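# Push protruding drive blanks into the rack, except one

## Task

The rack face holds twelve drive blanks in three rows of four. Press every protruding blank fully home so it stops and latches, with one exception: the blank in the middle row, fourth from the left when viewed from the front of the rack, must be left untouched. The rack is loose and must not tip beyond a slight amount (any more fails the task), and it must finish in its original position.

## Robot and tools

Robot: two arms, left_arm and right_arm, each ending in a two-finger gripper. Calibrated base positions in the scene frame: left_arm at (+0.015, +0.261, +0.030) m, yaw quat_wxyz (+1.000, 0, 0, +0.013); right_arm at (+0.005, -0.355, +0.017) m, quat_wxyz (+1.000, 0, 0, -0.009). A camera stand is bolted behind the arms. Cameras: cam_high, cam_left_wrist, cam_right_wrist (each 672x504); zoom_image also lists cam_low.

Frames: the scene frame has its origin at table-top height, halfway between the nominal bases, +x pointing out over the table, +z up, and +y toward left_arm. Arm names do not match left/right in images. A gripper's fingers point along its own +z and close along its own y. end_effector_position is the point between the pads, roughly 1 cm short of the fingertips.

execute_actions(actions, cameras): actions is a list of actions. Each action is a table of up to 15 rows, one row per 1/30 s step. A table with fewer rows repeats its final row to fill 15 steps, so one action lasts 0.5 s. Every row is a single list of 14 numbers covering both arms, each in [-1, 1]: left_arm dx, dy, dz, rx, ry, rz, opening, followed by the same seven for right_arm. The six pose numbers are an offset, not a pose. They are measured from that arm's Hand target as it was when the action began, along that Hand target's own axes. Each row counts from the same starting point, not from the previous row, and repeating an action moves the arm further. Scale: 1.0 equals 0.6 m for dx, dy, dz and 180 degrees for rx, ry, rz, which form one rotation vector. Opening is absolute: +1 is fully open (0.093 m), -1 is closed. Six zeros re-request the current Hand target. Images come back only for an empty actions list or when cameras names them; ["all"] gives every camera and an unknown name voids the call.

move(target, speed, blend, opening_speed, grip_force, blocking, cameras): target is one 14-number row in the same layout, or a list of up to 15 such rows. All rows are offsets from the Hand targets at the start of the call, not from the previous row. The gripper follows a straight line. speed is in m/s, from 0.002 to 2.9 (default 0.25), and rotation is capped at twice that value in rad/s. blend is in metres and rounds the corners at intermediate rows; 0 means stop at each one. opening_speed is per second on the -1..+1 scale, minimum 0.2. grip_force is newtons per pad, 10 to 50. blocking=false returns after about 0.5 s while the motion continues. A move lasts at most 10 s and does not avoid obstacles. The result adds a "move:" line giving the outcome (done, off_target, moving, held, fault) and any limits that acted: paced means the pose was clipped, held means steps were withheld. An arm not named in the outcome ended within 10 mm and 2 degrees of its target.

wait(seconds 0 to 10) lets time pass while the last commands hold. stop() brakes a running move. zoom_image(camera, region=[x0, y0, x1, y1]) uses pixels from the top-left of that camera's latest image, with a region at most 504 by 504. finished_scene(scene) takes the current scene number (1 or 2) and cannot be undone; the goal must still hold with the robot gone.

Results: end_effector_position (m) and end_effector_quat_wxyz in the scene frame, which may be off by a few cm. Also reported: Hand target, which is your last commanded pose after clipping and is the base for the next offsets. Tool commands gives the present gripper commands. grip_measured runs from +1 open to -1 closed; the pads meet near -0.94, and each mm of object width adds about 0.0208. Joint positions are listed base to gripper and end with the opening in metres. Joint torques are noisy and include gravity. Joint velocities may say "within noise". Joint ranges (rad): waist -2.618..3.054, shoulder 0..3.142, elbow 0..3.142 (straight at 2.901), wrist pitch and yaw -1.571..1.571, wrist roll -2.094..2.094.

Behaviour: each step, commanded orientation is clipped to within 40 degrees of the measured one. Friction and gravity can leave the gripper short, low or tilted, especially at long reach. Check the pose after each motion, then correct the tilt or send the remaining distance as an offset. An arm blocked by an object keeps pushing. To release it, command a target back behind the gripper, or send zeros. To keep a gripper's opening unchanged, resend its current value, since 0 means half open.

Cautions: the rack is free-standing. Press blanks slowly, moving straight along the rack's depth with a short overshoot, and back off once each blank latches. Do not bump or shove the rack body, tip it, or shift it. Do not press on the excluded blank. Keep the two grippers and wrist cameras apart, because contact between the arms can fail the scene. Do not drop or knock anything off the table. Avoid fast impacts and paths that pass close to an arm's own base. Avoid strain on camera cables. Avoid long stretched or stalled pushes: these heat the motors. A MOTOR HOT warning appears at 75 °C, at 90 °C the arm folds up and stays idle, and at 100 °C the arm goes limp.

Each tool is called after "Emit:" as a command line: name --argument value for each argument, lists and objects as JSON in quotes; but a table of rows of numbers goes row by row, as --pt "numbers of a row", without its own name.

## Session

Emit:
execute_actions --actions '[]'

Scene clock: 0.00 s.
left_arm: end_effector_position=(+0.2282, +0.1720, +0.2919) grip_measured=+1.000 end_effector_quat_wxyz=(+0.468, -0.146, +0.857, -0.161) | right_arm: end_effector_position=(+0.1120, -0.1944, +0.2788) grip_measured=+1.000 end_effector_quat_wxyz=(+0.380, -0.087, +0.860, +0.330)
Joint positions: left_arm=[-0.78 0.661 0.895 -0.855 -0.5 -0.831 0.093] | right_arm=[1.467 0.505 0.884 -0.993 0.541 0.963 0.093]
Joint velocities: within noise
Joint torques (N m): no reading
Heat: left arm: 37 °C; right arm: 42 °C.
Hand target: left_arm +0.2280, +0.1722, +0.2939; +0.469, -0.146, +0.856, -0.162 | right_arm +0.1121, -0.1936, +0.2831; +0.381, -0.084, +0.858, +0.335
Tool commands: left_gripper/opening=+1.0 right_gripper/opening=+1.0

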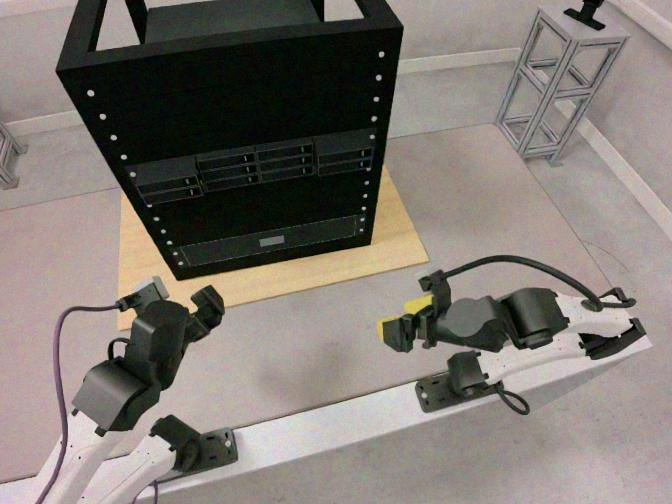

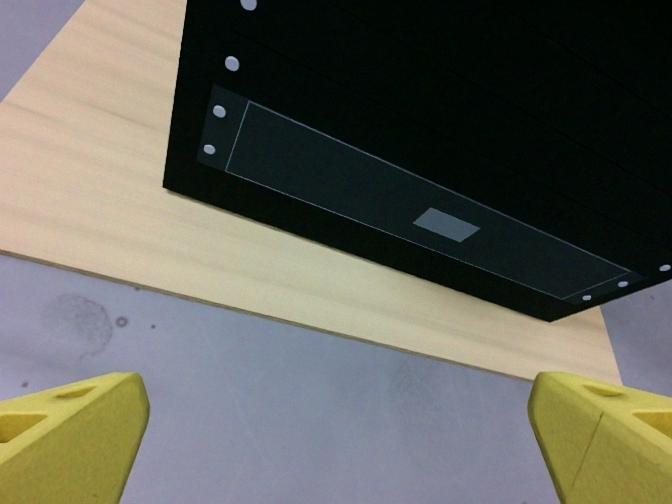

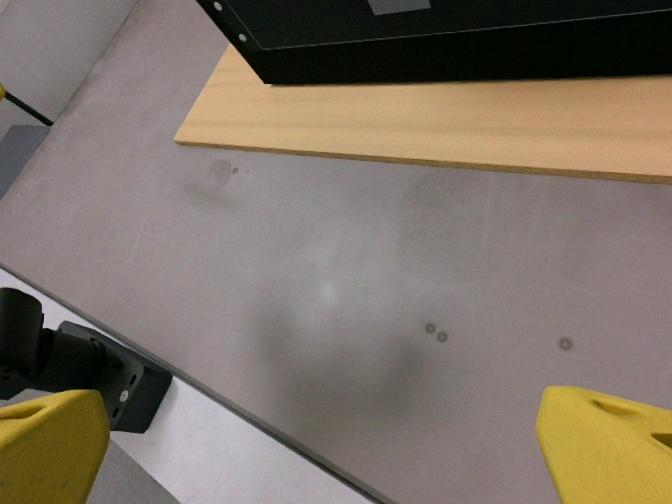

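Emit:
zoom_image --camera "cam_high" --region '[120, 120, 260, 225]'

Emit:
zoom_image --camera "cam_high" --region '[240, 110, 390, 222]'

Scaled by 3.600 from the camera's 672x504 image, which has a finer 960x720 frame.

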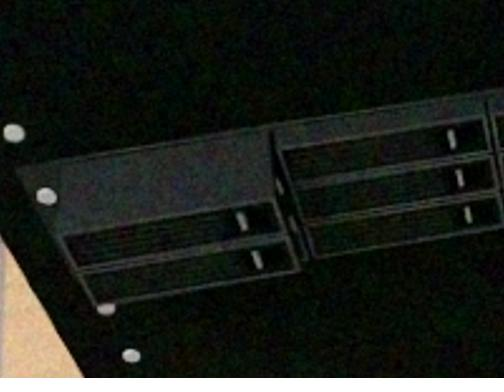

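Scaled by 3.360 from the camera's 672x504 image, which has a finer 960x720 frame.

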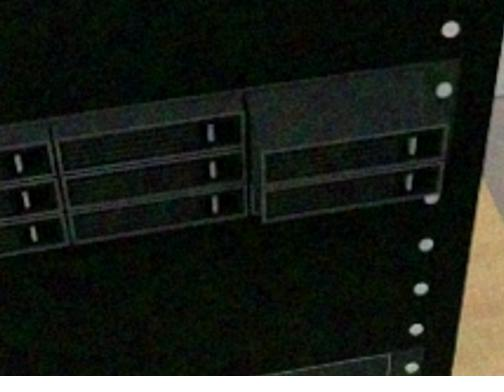

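Emit:
move --target '[0,0,0,-0.0074,-0.178,0.1417,-1,-0.135,-0.117,0.016,0.1965,-0.2237,-0.1178,-1]' --cameras '["all"]'

Scene clock: 15.93 s.
left_arm: end_effector_position=(+0.2282, +0.1700, +0.2937) grip_measured=-0.986 end_effector_quat_wxyz=(+0.704, +0.008, +0.710, +0.001) | right_arm: end_effector_position=(+0.2018, -0.2504, +0.2977) grip_measured=-0.981 end_effector_quat_wxyz=(+0.704, -0.006, +0.711, -0.012)
Joint positions: left_arm=[-1.134 0.414 0.36 0.036 -1.098 -0.004 0] | right_arm=[1.327 0.498 0.44 0.02 1.319 0.012 0]
Joint torques (N m): left_arm=[0.31 1.14 5.3 1.91 -0.19 -0.02] | right_arm=[-0.8 0.49 5.86 1.39 -0.25 -0.05]
Heat: left arm: 41 °C; right arm: 44 °C.
Hand target: left_arm +0.2280, +0.1721, +0.2938; +0.707, +0.000, +0.707, +0.000 | right_arm +0.2023, -0.2498, +0.3001; +0.707, -0.001, +0.707, +0.001
Off the commanded pose: left_arm 0.002 m, 1 deg | right_arm 0.003 m, 2 deg.
move: done

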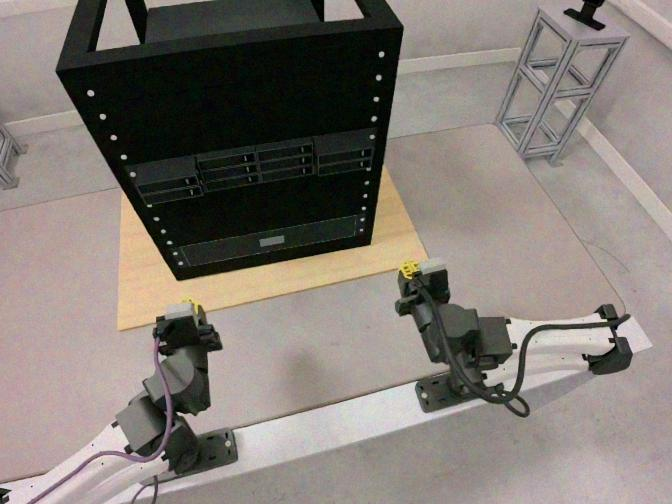

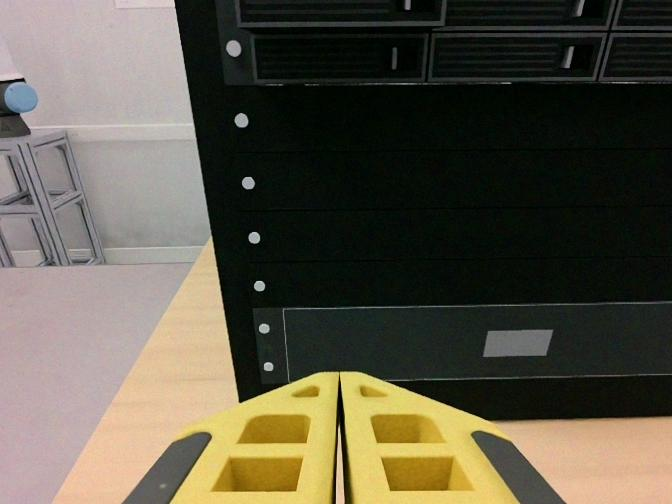

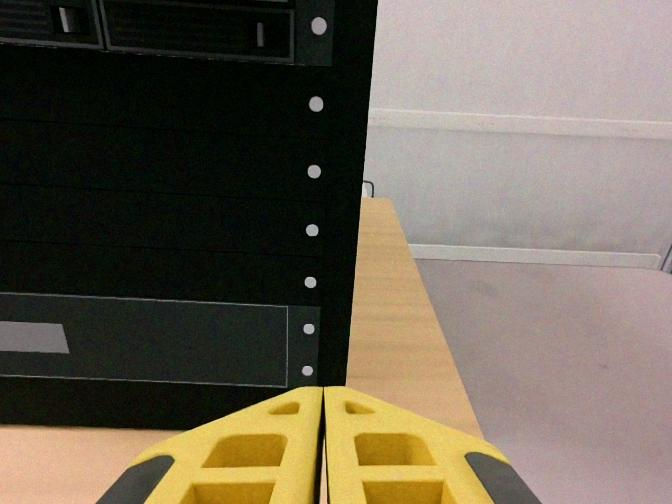

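Emit:
move --target '[-0.22,0,0,0,0,0,-1,-0.22,0.06,0,0,0,0,-1]' --cameras '["all"]'

Emit:
zoom_image --camera "cam_left_wrist" --region '[200, 0, 672, 354]'

Emit:
zoom_image --camera "cam_right_wrist" --region '[0, 0, 472, 354]'

Scene clock: 19.67 s.
left_arm: end_effector_position=(+0.2280, +0.1699, +0.4196) grip_measured=-0.986 end_effector_quat_wxyz=(+0.706, +0.009, +0.708, +0.003) | right_arm: end_effector_position=(+0.2026, -0.2113, +0.4250) grip_measured=-0.981 end_effector_quat_wxyz=(+0.707, -0.014, +0.708, -0.004)
Joint positions: left_arm=[-1.139 0.626 0.893 -0.274 -1.105 0.011 0] | right_arm=[1.385 0.821 0.998 -0.184 1.354 -0.018 0]
Joint torques (N m): left_arm=[0.7 2.03 7.25 1.65 -0.12 -0.15] | right_arm=[-0.12 0.44 7.66 1.11 0.07 0.1]
Heat: left arm: 42 °C; right arm: 44 °C.
Hand target: left_arm +0.2281, +0.1723, +0.4259; +0.707, -0.001, +0.707, +0.000 | right_arm +0.2023, -0.2138, +0.4321; +0.707, -0.001, +0.707, +0.001
Off the commanded pose: left_arm 0.007 m, 1 deg | right_arm 0.008 m, 2 deg.
move: done

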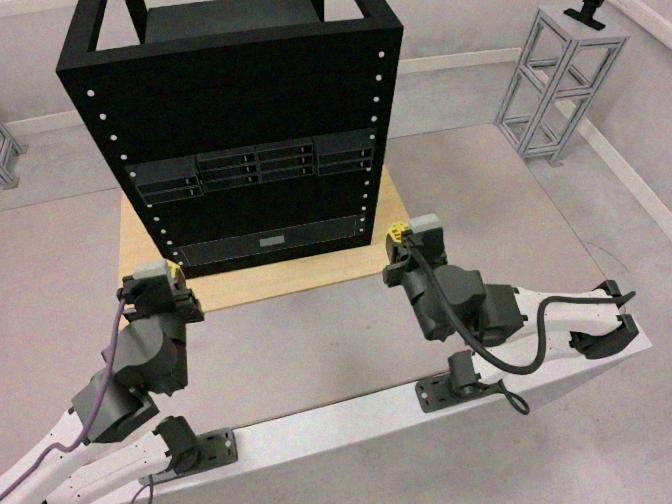

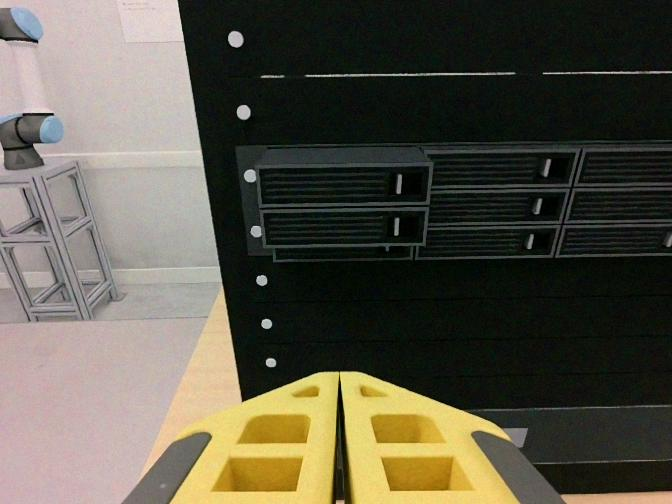

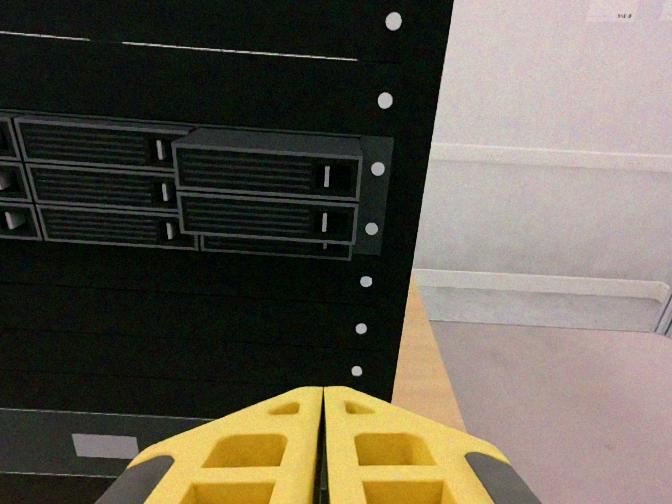

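Scaled by 1.068 from the camera's 672x504 image, which has a finer 960x720 frame.

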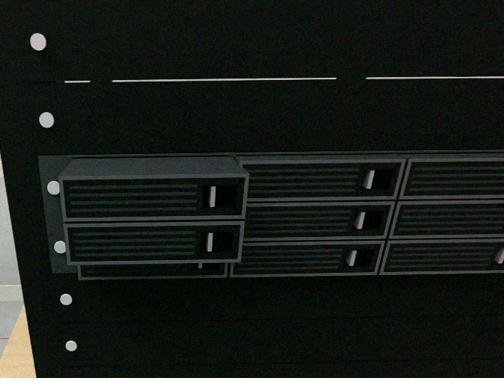

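Scaled by 1.068 from the camera's 672x504 image, which has a finer 960x720 frame.

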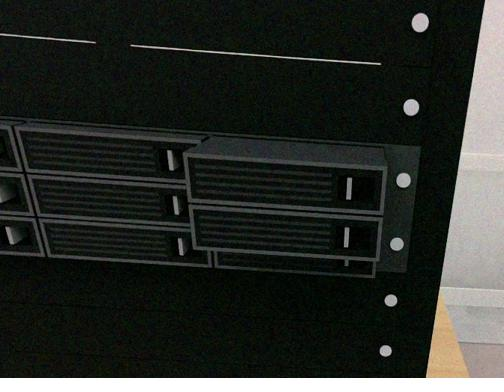

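Emit:
move --target '[0.04,0,0.12,0,0,0,-1,0.04,0.05,0.12,0,0,0,-1]' --cameras '["all"]'

Scene clock: 36.60 s.
left_arm: end_effector_position=(+0.2988, +0.1732, +0.4013) grip_measured=-0.986 end_effector_quat_wxyz=(+0.704, +0.000, +0.711, +0.005) | right_arm: end_effector_position=(+0.2725, -0.1865, +0.4078) grip_measured=-0.981 end_effector_quat_wxyz=(+0.704, +0.000, +0.710, -0.008)
Joint positions: left_arm=[-0.686 0.774 0.839 -0.078 -0.668 -0.001 0] | right_arm=[1.062 1.002 0.992 -0.007 1.055 0.003 0]
Joint torques (N m): left_arm=[0.85 -0.1 5.45 2.17 0.03 -0.04] | right_arm=[-0.75 -1.5 5.59 1.57 -0.28 -0.07]
Heat: left arm: 42 °C; right arm: 47 °C.
Hand target: left_arm +0.3000, +0.1723, +0.4020; +0.707, -0.001, +0.707, +0.000 | right_arm +0.2742, -0.1837, +0.4080; +0.707, -0.001, +0.707, +0.001
Off the commanded pose: left_arm 0.002 m, 1 deg | right_arm 0.003 m, 1 deg.
move: done

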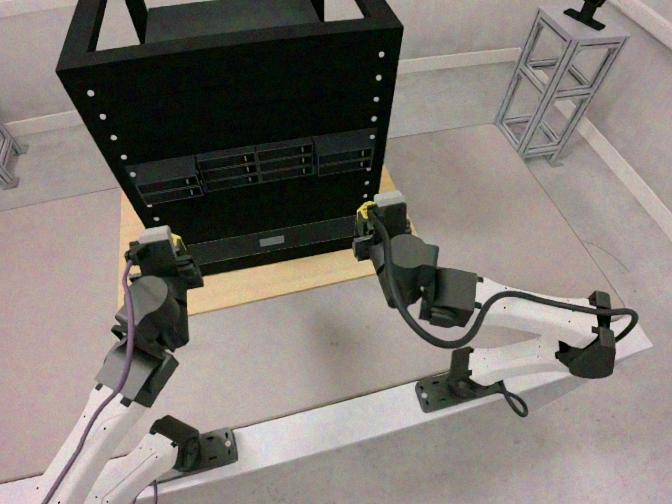

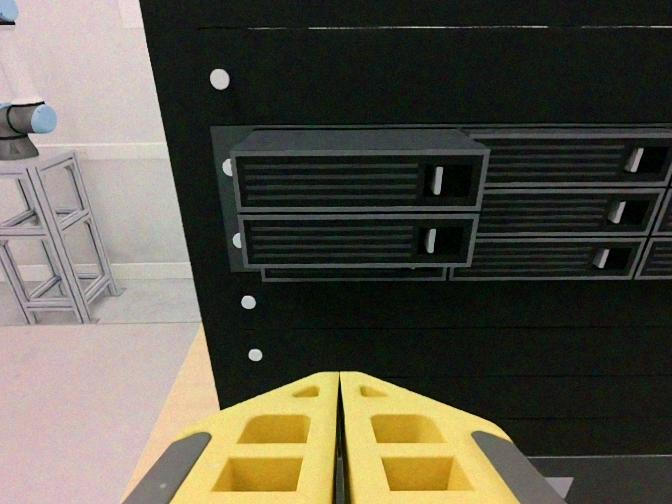

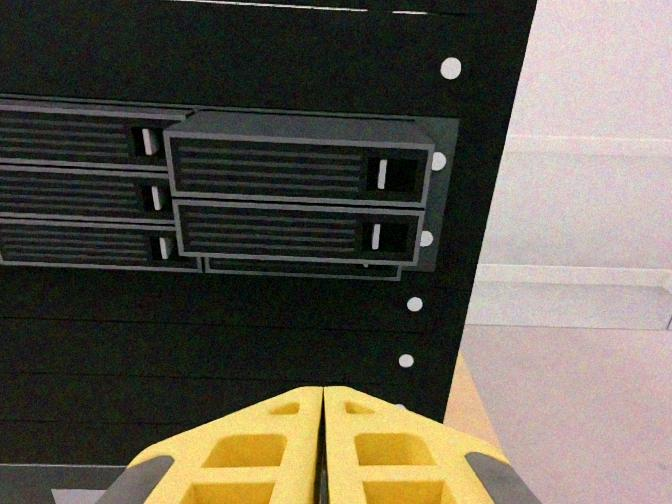

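Emit:
move --target '[-0.067,-0.016,0.05,0,0,0,-1,-0.067,0.014,0.05,0,0,0,-1]' --cameras '["all"]'

Scene clock: 42.13 s.
left_arm: end_effector_position=(+0.3292, +0.1630, +0.4357) grip_measured=-0.986 end_effector_quat_wxyz=(+0.705, -0.001, +0.709, +0.004) | right_arm: end_effector_position=(+0.3027, -0.1775, +0.4407) grip_measured=-0.981 end_effector_quat_wxyz=(+0.704, -0.002, +0.710, -0.009)
Joint positions: left_arm=[-0.626 0.937 1.025 -0.096 -0.607 -0.001 0] | right_arm=[0.965 1.126 1.185 -0.074 0.958 -0.004 0]
Joint torques (N m): left_arm=[0.88 -0.72 7.72 1.95 0.05 -0.03] | right_arm=[-0.69 -1.94 8.16 1.35 -0.23 0.01]
Heat: left arm: 44 °C; right arm: 48 °C.
Hand target: left_arm +0.3301, +0.1628, +0.4420; +0.707, -0.001, +0.707, +0.000 | right_arm +0.3043, -0.1753, +0.4482; +0.707, +0.000, +0.707, +0.001
Off the commanded pose: left_arm 0.006 m, 1 deg | right_arm 0.008 m, 1 deg.
move: done

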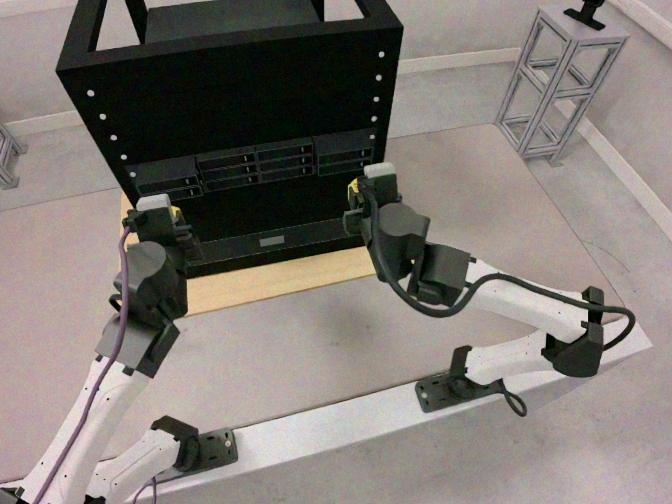

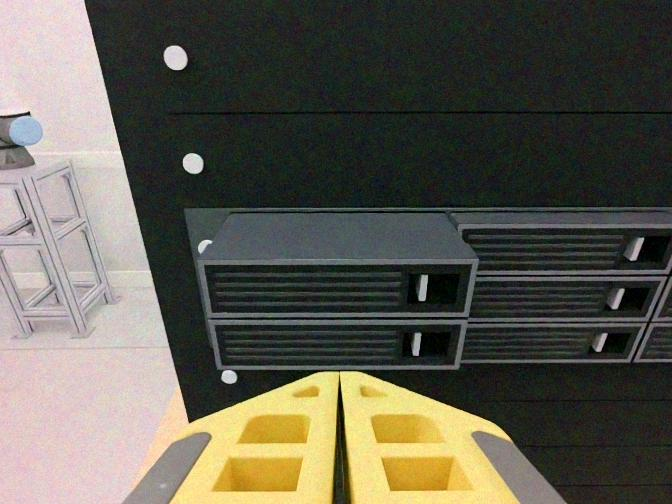

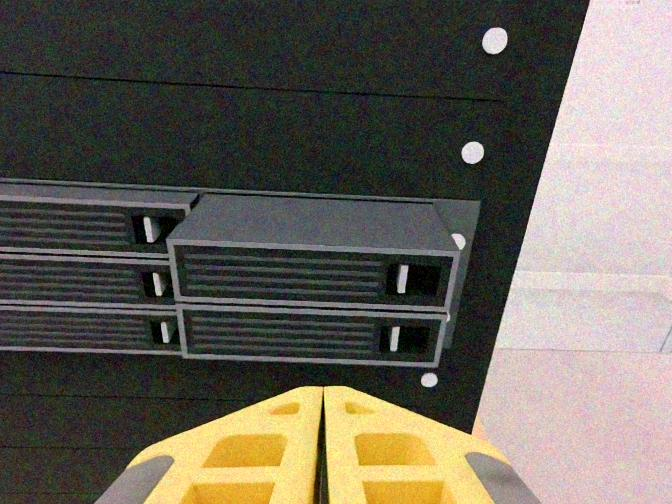

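Emit:
move --target '[-0.008,0,0.055,0,0,0,-1,-0.023,0,0.055,0,0,0,-1]' --speed 0.12 --cameras '["all"]'

Scene clock: 49.23 s.
left_arm: end_effector_position=(+0.3615, +0.1632, +0.4337) grip_measured=-0.986 end_effector_quat_wxyz=(+0.696, +0.003, +0.718, +0.009) | right_arm: end_effector_position=(+0.3354, -0.1777, +0.4543) grip_measured=-0.981 end_effector_quat_wxyz=(+0.704, -0.001, +0.711, -0.010)
Joint positions: left_arm=[-0.536 1.046 1.086 -0.078 -0.517 -0.001 0] | right_arm=[0.854 1.217 1.295 -0.093 0.849 -0.004 0]
Joint torques (N m): left_arm=[0.87 -1.63 7.98 2.24 0.04 -0.03] | right_arm=[-0.62 -2.67 8.42 1.4 -0.27 -0.02]
Heat: left arm: 45 °C; right arm: 48 °C.
Hand target: left_arm +0.3631, +0.1629, +0.4468; +0.707, -0.001, +0.707, +0.000 | right_arm +0.3372, -0.1752, +0.4621; +0.707, -0.001, +0.707, +0.001
Off the commanded pose: left_arm 0.013 m, 2 deg | right_arm 0.008 m, 1 deg.
move: off_target (left_arm)

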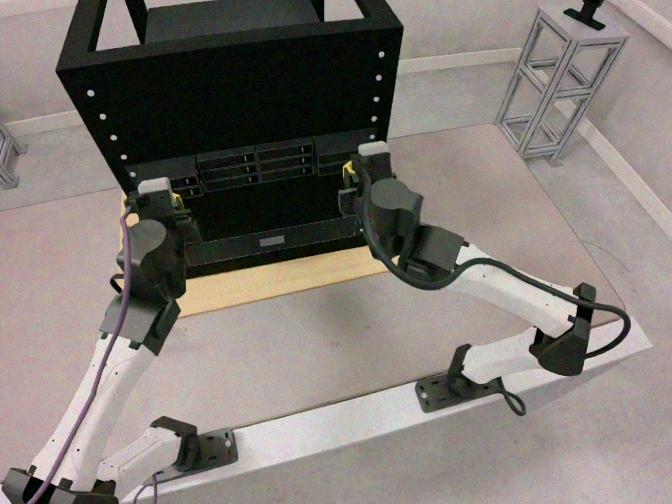

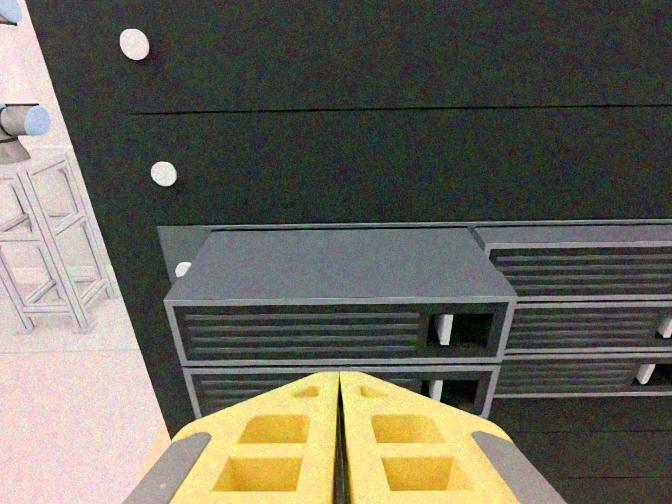

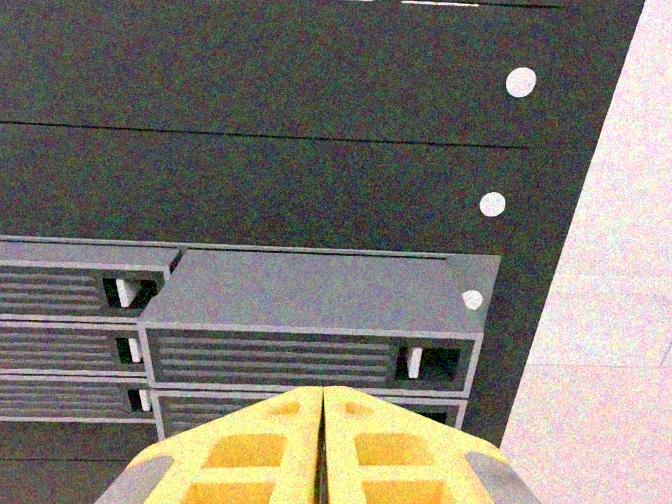

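Emit:
move --target '[-0.004,0,0.03,0,0,0,-1,-0.002,0,0.03,0,0,0,-1]' --speed 0.08 --cameras '["all"]'

Scene clock: 52.93 s.
left_arm: end_effector_position=(+0.3792, +0.1634, +0.4362) grip_measured=-0.986 end_effector_quat_wxyz=(+0.695, +0.003, +0.719, +0.008) | right_arm: end_effector_position=(+0.3531, -0.1776, +0.4534) grip_measured=-0.981 end_effector_quat_wxyz=(+0.701, -0.004, +0.713, -0.012)
Joint positions: left_arm=[-0.496 1.107 1.126 -0.057 -0.478 -0.001 0] | right_arm=[0.803 1.262 1.33 -0.093 0.797 -0.004 0]
Joint torques (N m): left_arm=[0.84 -2.09 8.08 2.26 0.03 -0.03] | right_arm=[-0.72 -3 8.36 1.55 -0.27 -0.01]
Heat: left arm: 47 °C; right arm: 49 °C.
Hand target: left_arm +0.3811, +0.1628, +0.4493; +0.707, -0.001, +0.707, +0.000 | right_arm +0.3553, -0.1753, +0.4633; +0.707, +0.000, +0.707, +0.001
Off the commanded pose: left_arm 0.013 m, 2 deg | right_arm 0.010 m, 2 deg.
move: off_target (left_arm)

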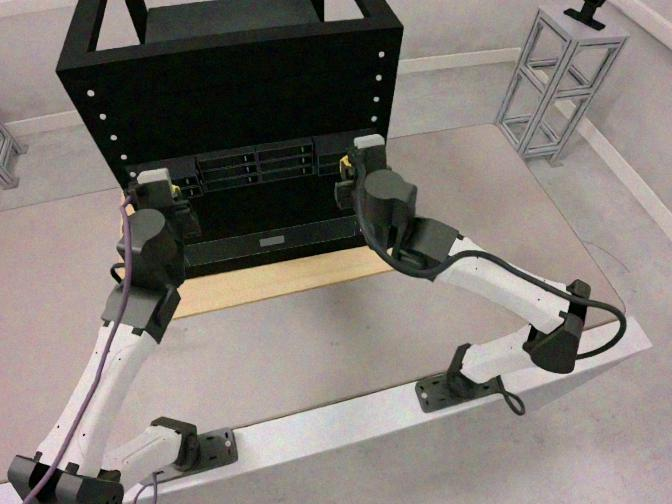

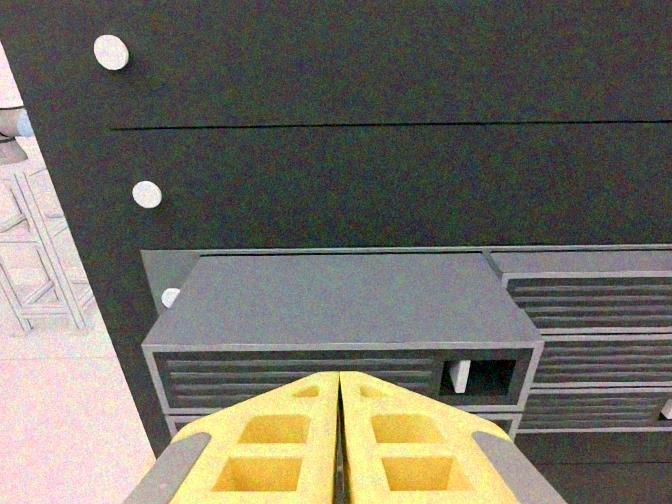

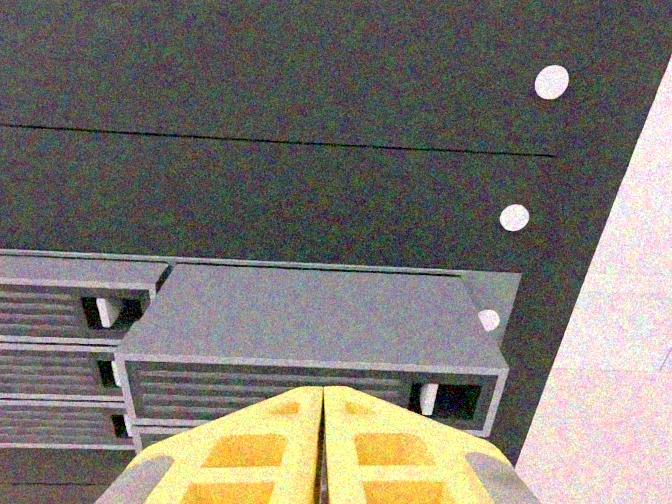

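Emit:
move --target '[0.002,0,0.035,0,0,0,-1,0,0,0.03,0,0,0,-1]' --speed 0.05 --cameras '["all"]'

Scene clock: 56.60 s.
left_arm: end_effector_position=(+0.3995, +0.1635, +0.4344) grip_measured=-0.986 end_effector_quat_wxyz=(+0.694, +0.003, +0.719, +0.008) | right_arm: end_effector_position=(+0.3706, -0.1778, +0.4506) grip_measured=-0.981 end_effector_quat_wxyz=(+0.697, -0.007, +0.717, -0.015)
Joint positions: left_arm=[-0.457 1.174 1.159 -0.024 -0.439 -0.001 0] | right_arm=[0.756 1.308 1.362 -0.093 0.75 -0.004 0]
Joint torques (N m): left_arm=[0.88 -2.61 8.18 2.3 0.05 -0.03] | right_arm=[-0.72 -3.45 8.5 1.74 -0.29 0.01]
Heat: left arm: 48 °C; right arm: 49 °C.
Hand target: left_arm +0.4021, +0.1629, +0.4481; +0.707, -0.001, +0.707, +0.000 | right_arm +0.3732, -0.1753, +0.4633; +0.707, +0.000, +0.707, +0.001
Off the commanded pose: left_arm 0.014 m, 2 deg | right_arm 0.013 m, 3 deg.
move: off_target (left_arm, right_arm)

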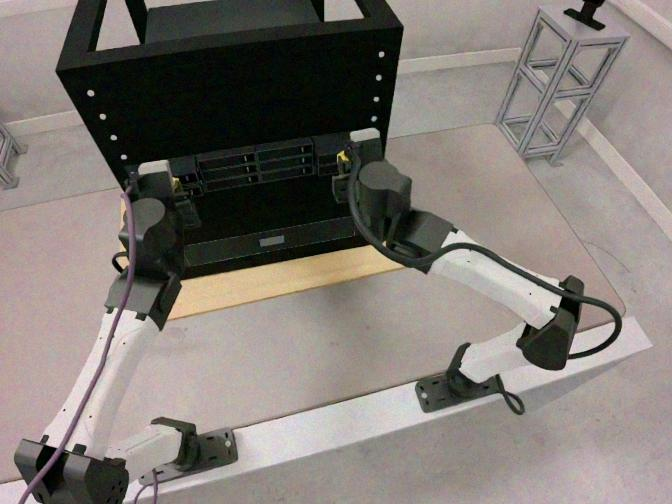

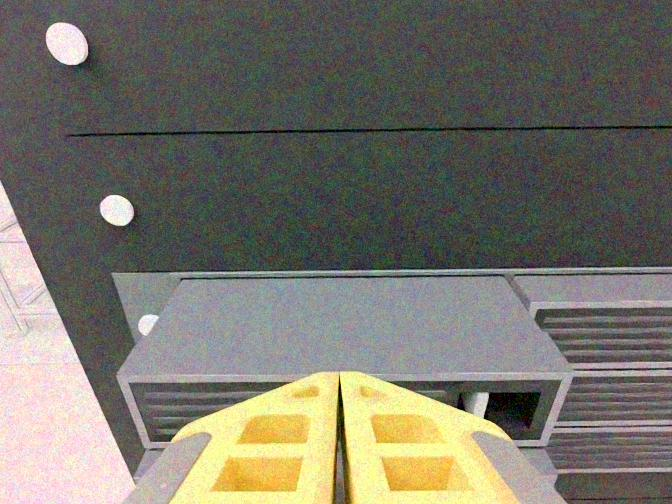

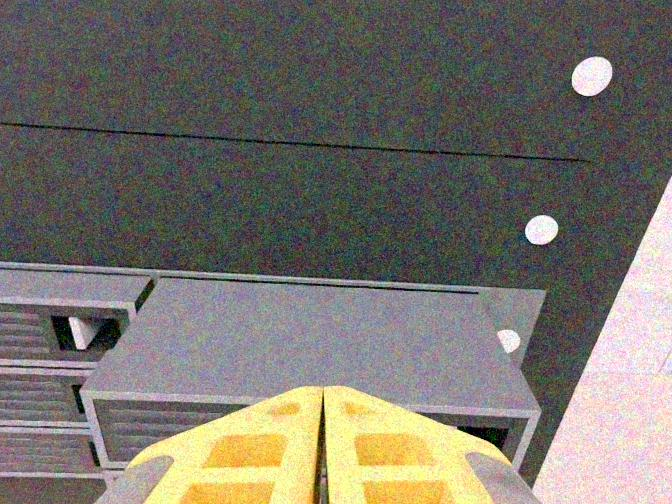

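Emit:
move --target '[0.002,0,0.02,0,0,0,-1,-0.004,0,0.015,0,-0.01,0,-1]' --speed 0.04 --cameras '["all"]'

Scene clock: 58.97 s.
left_arm: end_effector_position=(+0.4112, +0.1636, +0.4346) grip_measured=-0.986 end_effector_quat_wxyz=(+0.696, +0.002, +0.718, +0.008) | right_arm: end_effector_position=(+0.3791, -0.1780, +0.4572) grip_measured=-0.981 end_effector_quat_wxyz=(+0.710, -0.003, +0.704, -0.010)
Joint positions: left_arm=[-0.437 1.213 1.18 -0.001 -0.419 -0.001 0] | right_arm=[0.734 1.326 1.362 -0.025 0.728 -0.025 0]
Joint torques (N m): left_arm=[0.85 -2.82 8.16 2.28 0.05 -0.03] | right_arm=[-0.76 -3.47 7.61 1.74 -0.31 -0.08]
Heat: left arm: 48 °C; right arm: 49 °C.
Hand target: left_arm +0.4141, +0.1629, +0.4468; +0.707, -0.001, +0.707, +0.000 | right_arm +0.3822, -0.1752, +0.4657; +0.718, +0.000, +0.696, +0.001
Off the commanded pose: left_arm 0.013 m, 2 deg | right_arm 0.009 m, 2 deg.
move: off_target (left_arm)

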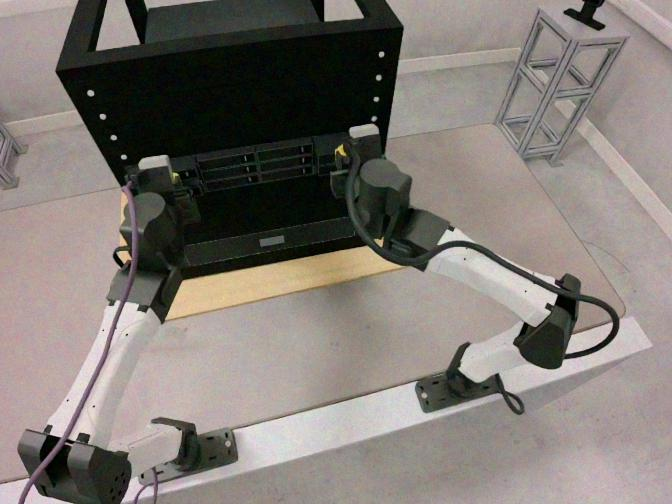

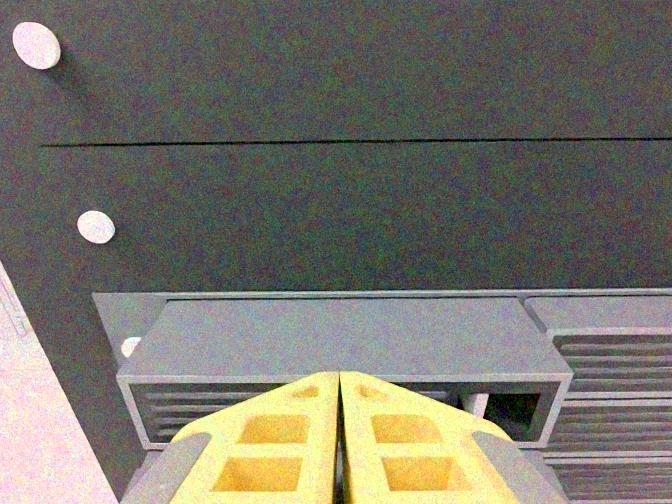

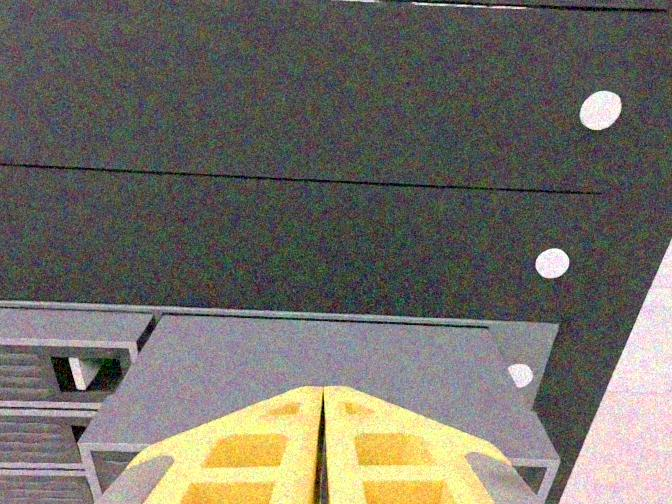

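Emit:
move --target '[0,0,0.03,0,0,0,-1,0.005,0,0.0,0,0.008,0,-1]' --speed 0.04 --cameras '["all"]'

Scene clock: 62.83 s.
left_arm: end_effector_position=(+0.4278, +0.1639, +0.4350) grip_measured=-0.986 end_effector_quat_wxyz=(+0.695, +0.001, +0.719, +0.008) | right_arm: end_effector_position=(+0.3797, -0.1774, +0.4552) grip_measured=-0.981 end_effector_quat_wxyz=(+0.706, -0.003, +0.709, -0.011)
Joint positions: left_arm=[-0.412 1.271 1.22 0.016 -0.397 -0.001 0] | right_arm=[0.734 1.331 1.37 -0.045 0.728 -0.017 0]
Joint torques (N m): left_arm=[0.99 -2.99 8.23 2.33 0.1 -0.03] | right_arm=[-0.87 -3.36 8.42 1.48 -0.25 0.05]
Heat: left arm: 48 °C; right arm: 50 °C.
Hand target: left_arm +0.4321, +0.1628, +0.4467; +0.707, -0.001, +0.707, +0.000 | right_arm +0.3823, -0.1752, +0.4626; +0.709, +0.000, +0.705, +0.001
Off the commanded pose: left_arm 0.013 m, 2 deg | right_arm 0.008 m, 2 deg.
move: off_target (left_arm)

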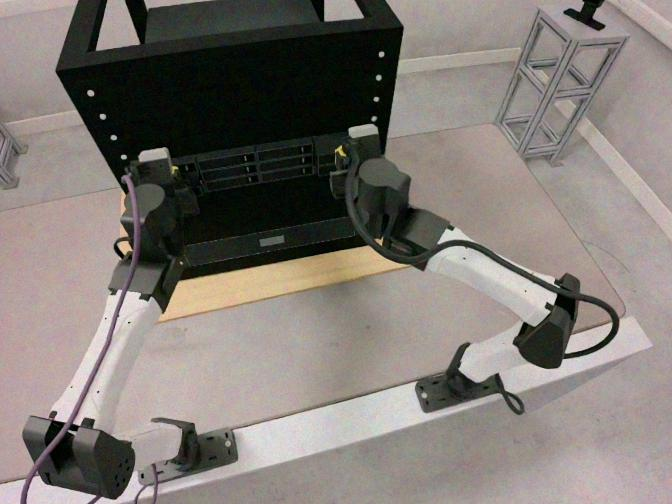

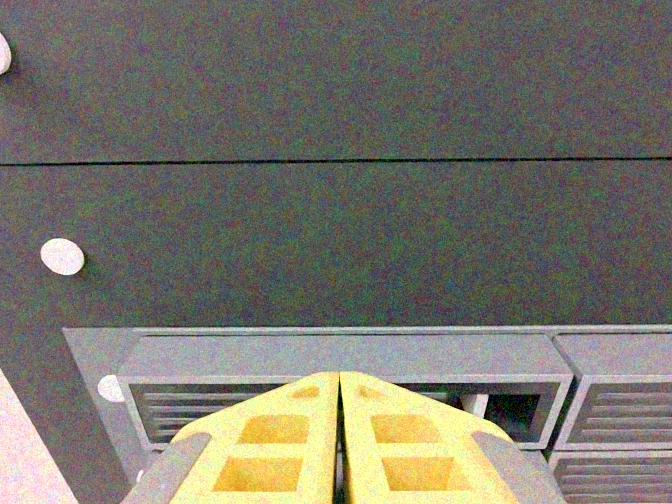

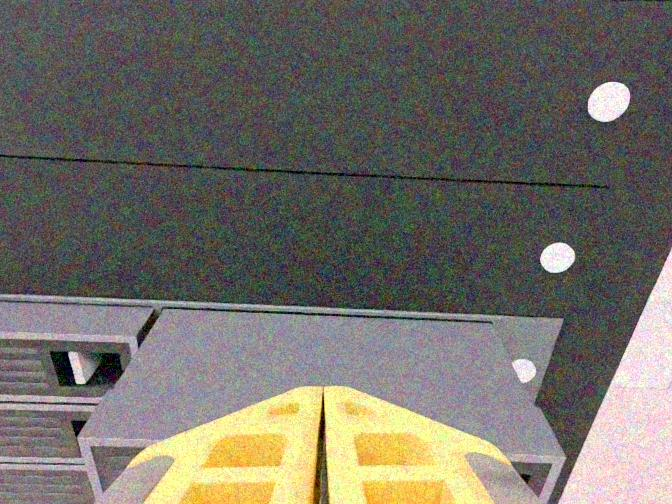

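Emit:
move --target '[0,0,0.008,0,0,0,-1,0,0,-0.04,0,0.002,0,-1]' --speed 0.04 --cameras '["cam_left_wrist","cam_right_wrist"]'

Scene clock: 66.27 s.
left_arm: end_effector_position=(+0.4282, +0.1638, +0.4357) grip_measured=-0.986 end_effector_quat_wxyz=(+0.695, +0.001, +0.719, +0.008) | right_arm: end_effector_position=(+0.3643, -0.1702, +0.4569) grip_measured=-0.981 end_effector_quat_wxyz=(+0.703, -0.011, +0.711, -0.004)
Joint positions: left_arm=[-0.412 1.273 1.226 0.01 -0.396 -0.001 0] | right_arm=[0.783 1.303 1.365 -0.078 0.757 -0.011 0]
Joint torques (N m): left_arm=[1.46 -1.89 8.55 2.42 0.15 -0.03] | right_arm=[-0.02 -5.98 5.89 1.48 0.06 0.05]
Heat: left arm: 49 °C; right arm: 50 °C.
Hand target: left_arm +0.4369, +0.1628, +0.4468; +0.707, -0.001, +0.707, +0.000 | right_arm +0.3583, -0.1753, +0.4625; +0.707, +0.000, +0.707, +0.001
Off the commanded pose: left_arm 0.014 m, 2 deg | right_arm 0.010 m, 1 deg.
move: off_target (left_arm)
Images, in order (width x height): cam_left_wrist 672x504, cam_right_wrist 672x504.

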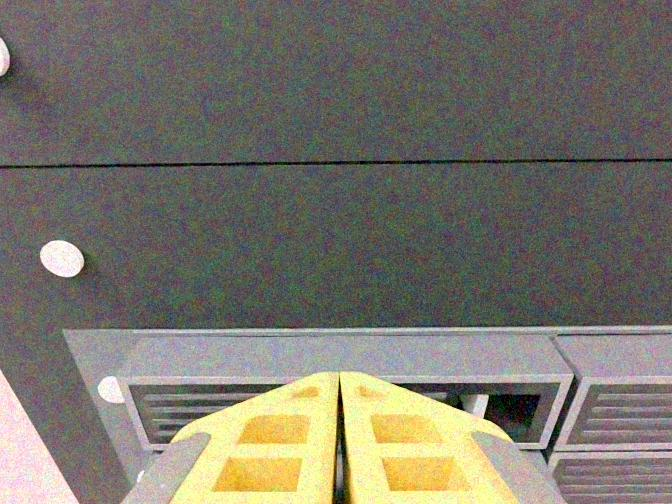

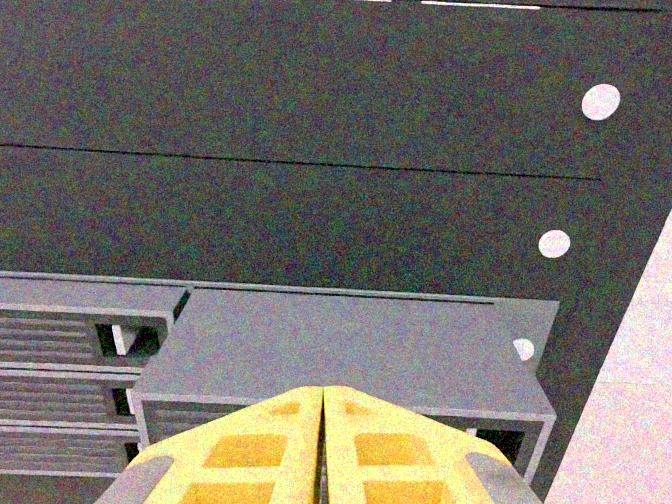

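Emit:
move --target '[0,0,0.016,0,0,0,-1,0.013,-0.002,-0.008,0,0,0,-1]' --speed 0.04 --cameras '["cam_left_wrist","cam_right_wrist"]'

Scene clock: 69.37 s.
left_arm: end_effector_position=(+0.4292, +0.1638, +0.4355) grip_measured=-0.986 end_effector_quat_wxyz=(+0.689, +0.003, +0.725, +0.011) | right_arm: end_effector_position=(+0.3600, -0.1713, +0.4432) grip_measured=-0.981 end_effector_quat_wxyz=(+0.696, -0.017, +0.718, -0.011)
Joint positions: left_arm=[-0.41 1.28 1.246 -0.02 -0.395 -0.001 0] | right_arm=[0.792 1.281 1.315 -0.078 0.766 -0.01 0]
Joint torques (N m): left_arm=[2.33 0.03 8.59 2.78 0.25 -0.02] | right_arm=[0.14 -6.3 5.98 1.64 0.04 0.09]
Heat: left arm: 50 °C; right arm: 50 °C.
Hand target: left_arm +0.4465, +0.1628, +0.4467; +0.707, +0.000, +0.707, +0.000 | right_arm +0.3535, -0.1765, +0.4548; +0.707, +0.000, +0.707, +0.001
Off the commanded pose: left_arm 0.021 m, 3 deg | right_arm 0.014 m, 3 deg.
move: off_target (left_arm, right_arm)
Images, in order (width x height): cam_left_wrist 672x504, cam_right_wrist 672x504.

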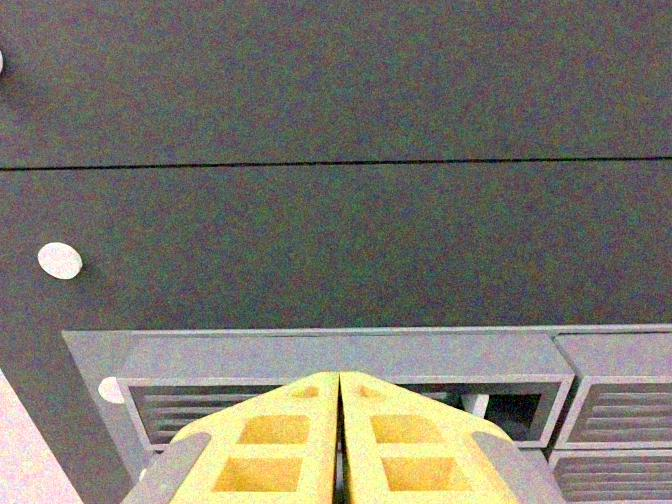

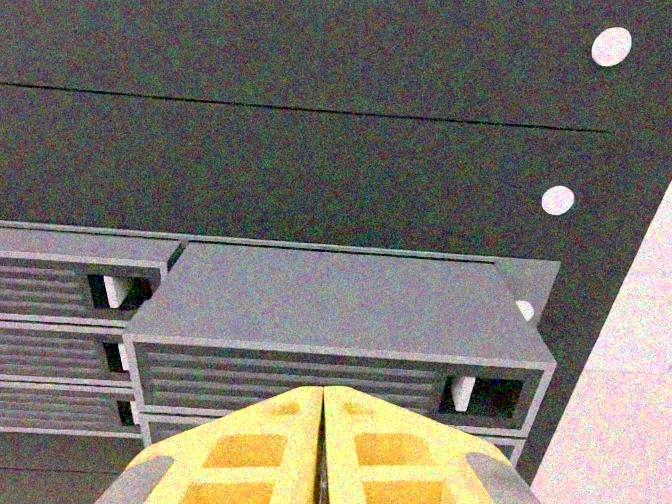

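Emit:
move --target '[0,0,-0.08,0,0,0,-1,-0.006,-0.008,0.034,0,-0.005,0,-1]' --speed 0.05 --cameras '["cam_left_wrist","cam_right_wrist"]'

Scene clock: 73.77 s.
left_arm: end_effector_position=(+0.4022, +0.1615, +0.4461) grip_measured=-0.986 end_effector_quat_wxyz=(+0.705, +0.003, +0.709, -0.002) | right_arm: end_effector_position=(+0.3713, -0.1838, +0.4478) grip_measured=-0.981 end_effector_quat_wxyz=(+0.703, -0.004, +0.711, -0.012)
Joint positions: left_arm=[-0.45 1.186 1.184 -0.005 -0.416 -0.001 0] | right_arm=[0.737 1.287 1.315 -0.043 0.731 -0.012 0]
Joint torques (N m): left_arm=[-0.17 -4.57 5.37 2.12 -0.21 -0.03] | right_arm=[-0.59 -3.22 7.94 1.7 -0.25 -0.09]
Heat: left arm: 51 °C; right arm: 49 °C.
Hand target: left_arm +0.3985, +0.1628, +0.4468; +0.707, -0.001, +0.707, +0.000 | right_arm +0.3740, -0.1812, +0.4582; +0.712, -0.001, +0.702, +0.001
Off the commanded pose: left_arm 0.004 m, 1 deg | right_arm 0.011 m, 2 deg.
move: off_target (right_arm)
Images, in order (width x height): cam_left_wrist 672x504, cam_right_wrist 672x504.

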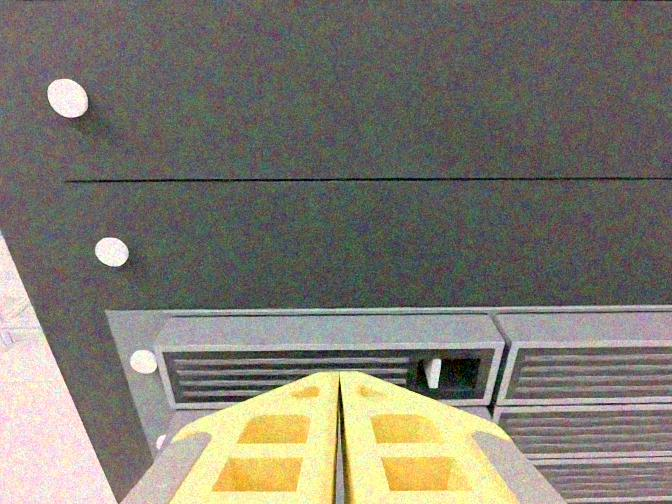

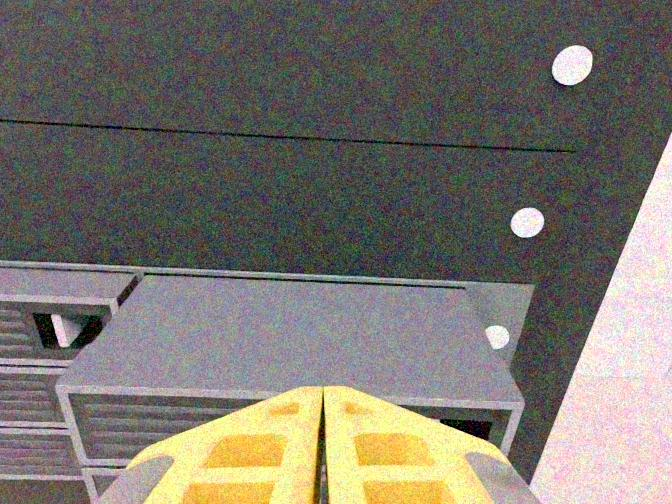

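Emit:
move --target '[0.042,0.002,-0.045,0,0,0,-1,0.0,0.006,0.016,0,-0.003,0,-1]' --speed 0.05 --cameras '["cam_left_wrist","cam_right_wrist"]'

Scene clock: 77.67 s.
left_arm: end_effector_position=(+0.3750, +0.1625, +0.4164) grip_measured=-0.986 end_effector_quat_wxyz=(+0.698, +0.007, +0.716, +0.001) | right_arm: end_effector_position=(+0.3803, -0.1800, +0.4454) grip_measured=-0.981 end_effector_quat_wxyz=(+0.705, -0.005, +0.709, -0.013)
Joint positions: left_arm=[-0.498 1.07 1.019 0.024 -0.464 -0.001 0] | right_arm=[0.725 1.317 1.322 -0.013 0.718 -0.02 0]
Joint torques (N m): left_arm=[-0.18 -3.71 5.55 2.26 -0.22 -0.04] | right_arm=[-0.87 -3.41 8.54 1.75 -0.3 -0.08]
Heat: left arm: 51 °C; right arm: 49 °C.
Hand target: left_arm +0.3715, +0.1640, +0.4216; +0.707, -0.001, +0.707, +0.000 | right_arm +0.3835, -0.1776, +0.4586; +0.716, +0.000, +0.698, +0.001
Off the commanded pose: left_arm 0.006 m, 2 deg | right_arm 0.014 m, 2 deg.
move: off_target (right_arm)
Images, in order (width x height): cam_left_wrist 672x504, cam_right_wrist 672x504.

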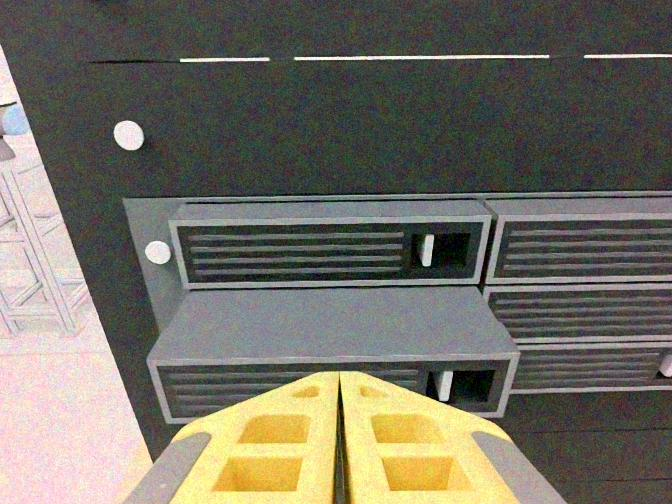

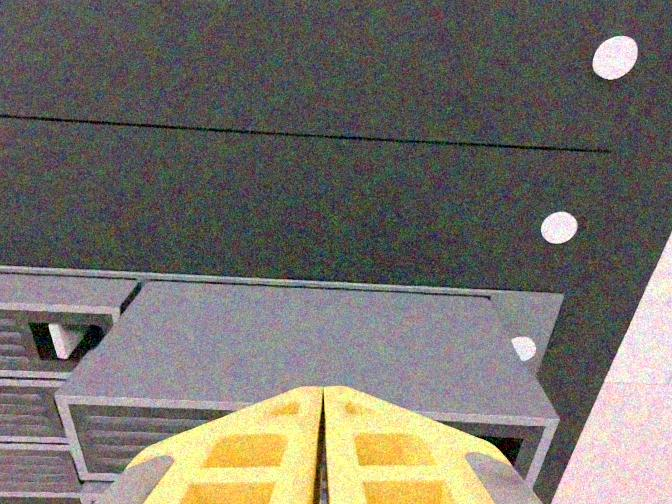

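Emit:
zoom_image --camera "cam_left_wrist" --region '[380, 170, 600, 320]'

Emit:
zoom_image --camera "cam_left_wrist" --region '[120, 170, 672, 420]'

Scaled by 2.291 from the camera's 672x504 image, which has a finer 960x720 frame.

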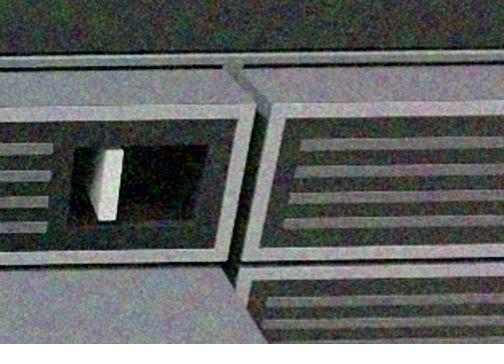

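Region (120, 170, 672, 420) is 552x250 pixels. A region can be at most 504 by 504 pixels.


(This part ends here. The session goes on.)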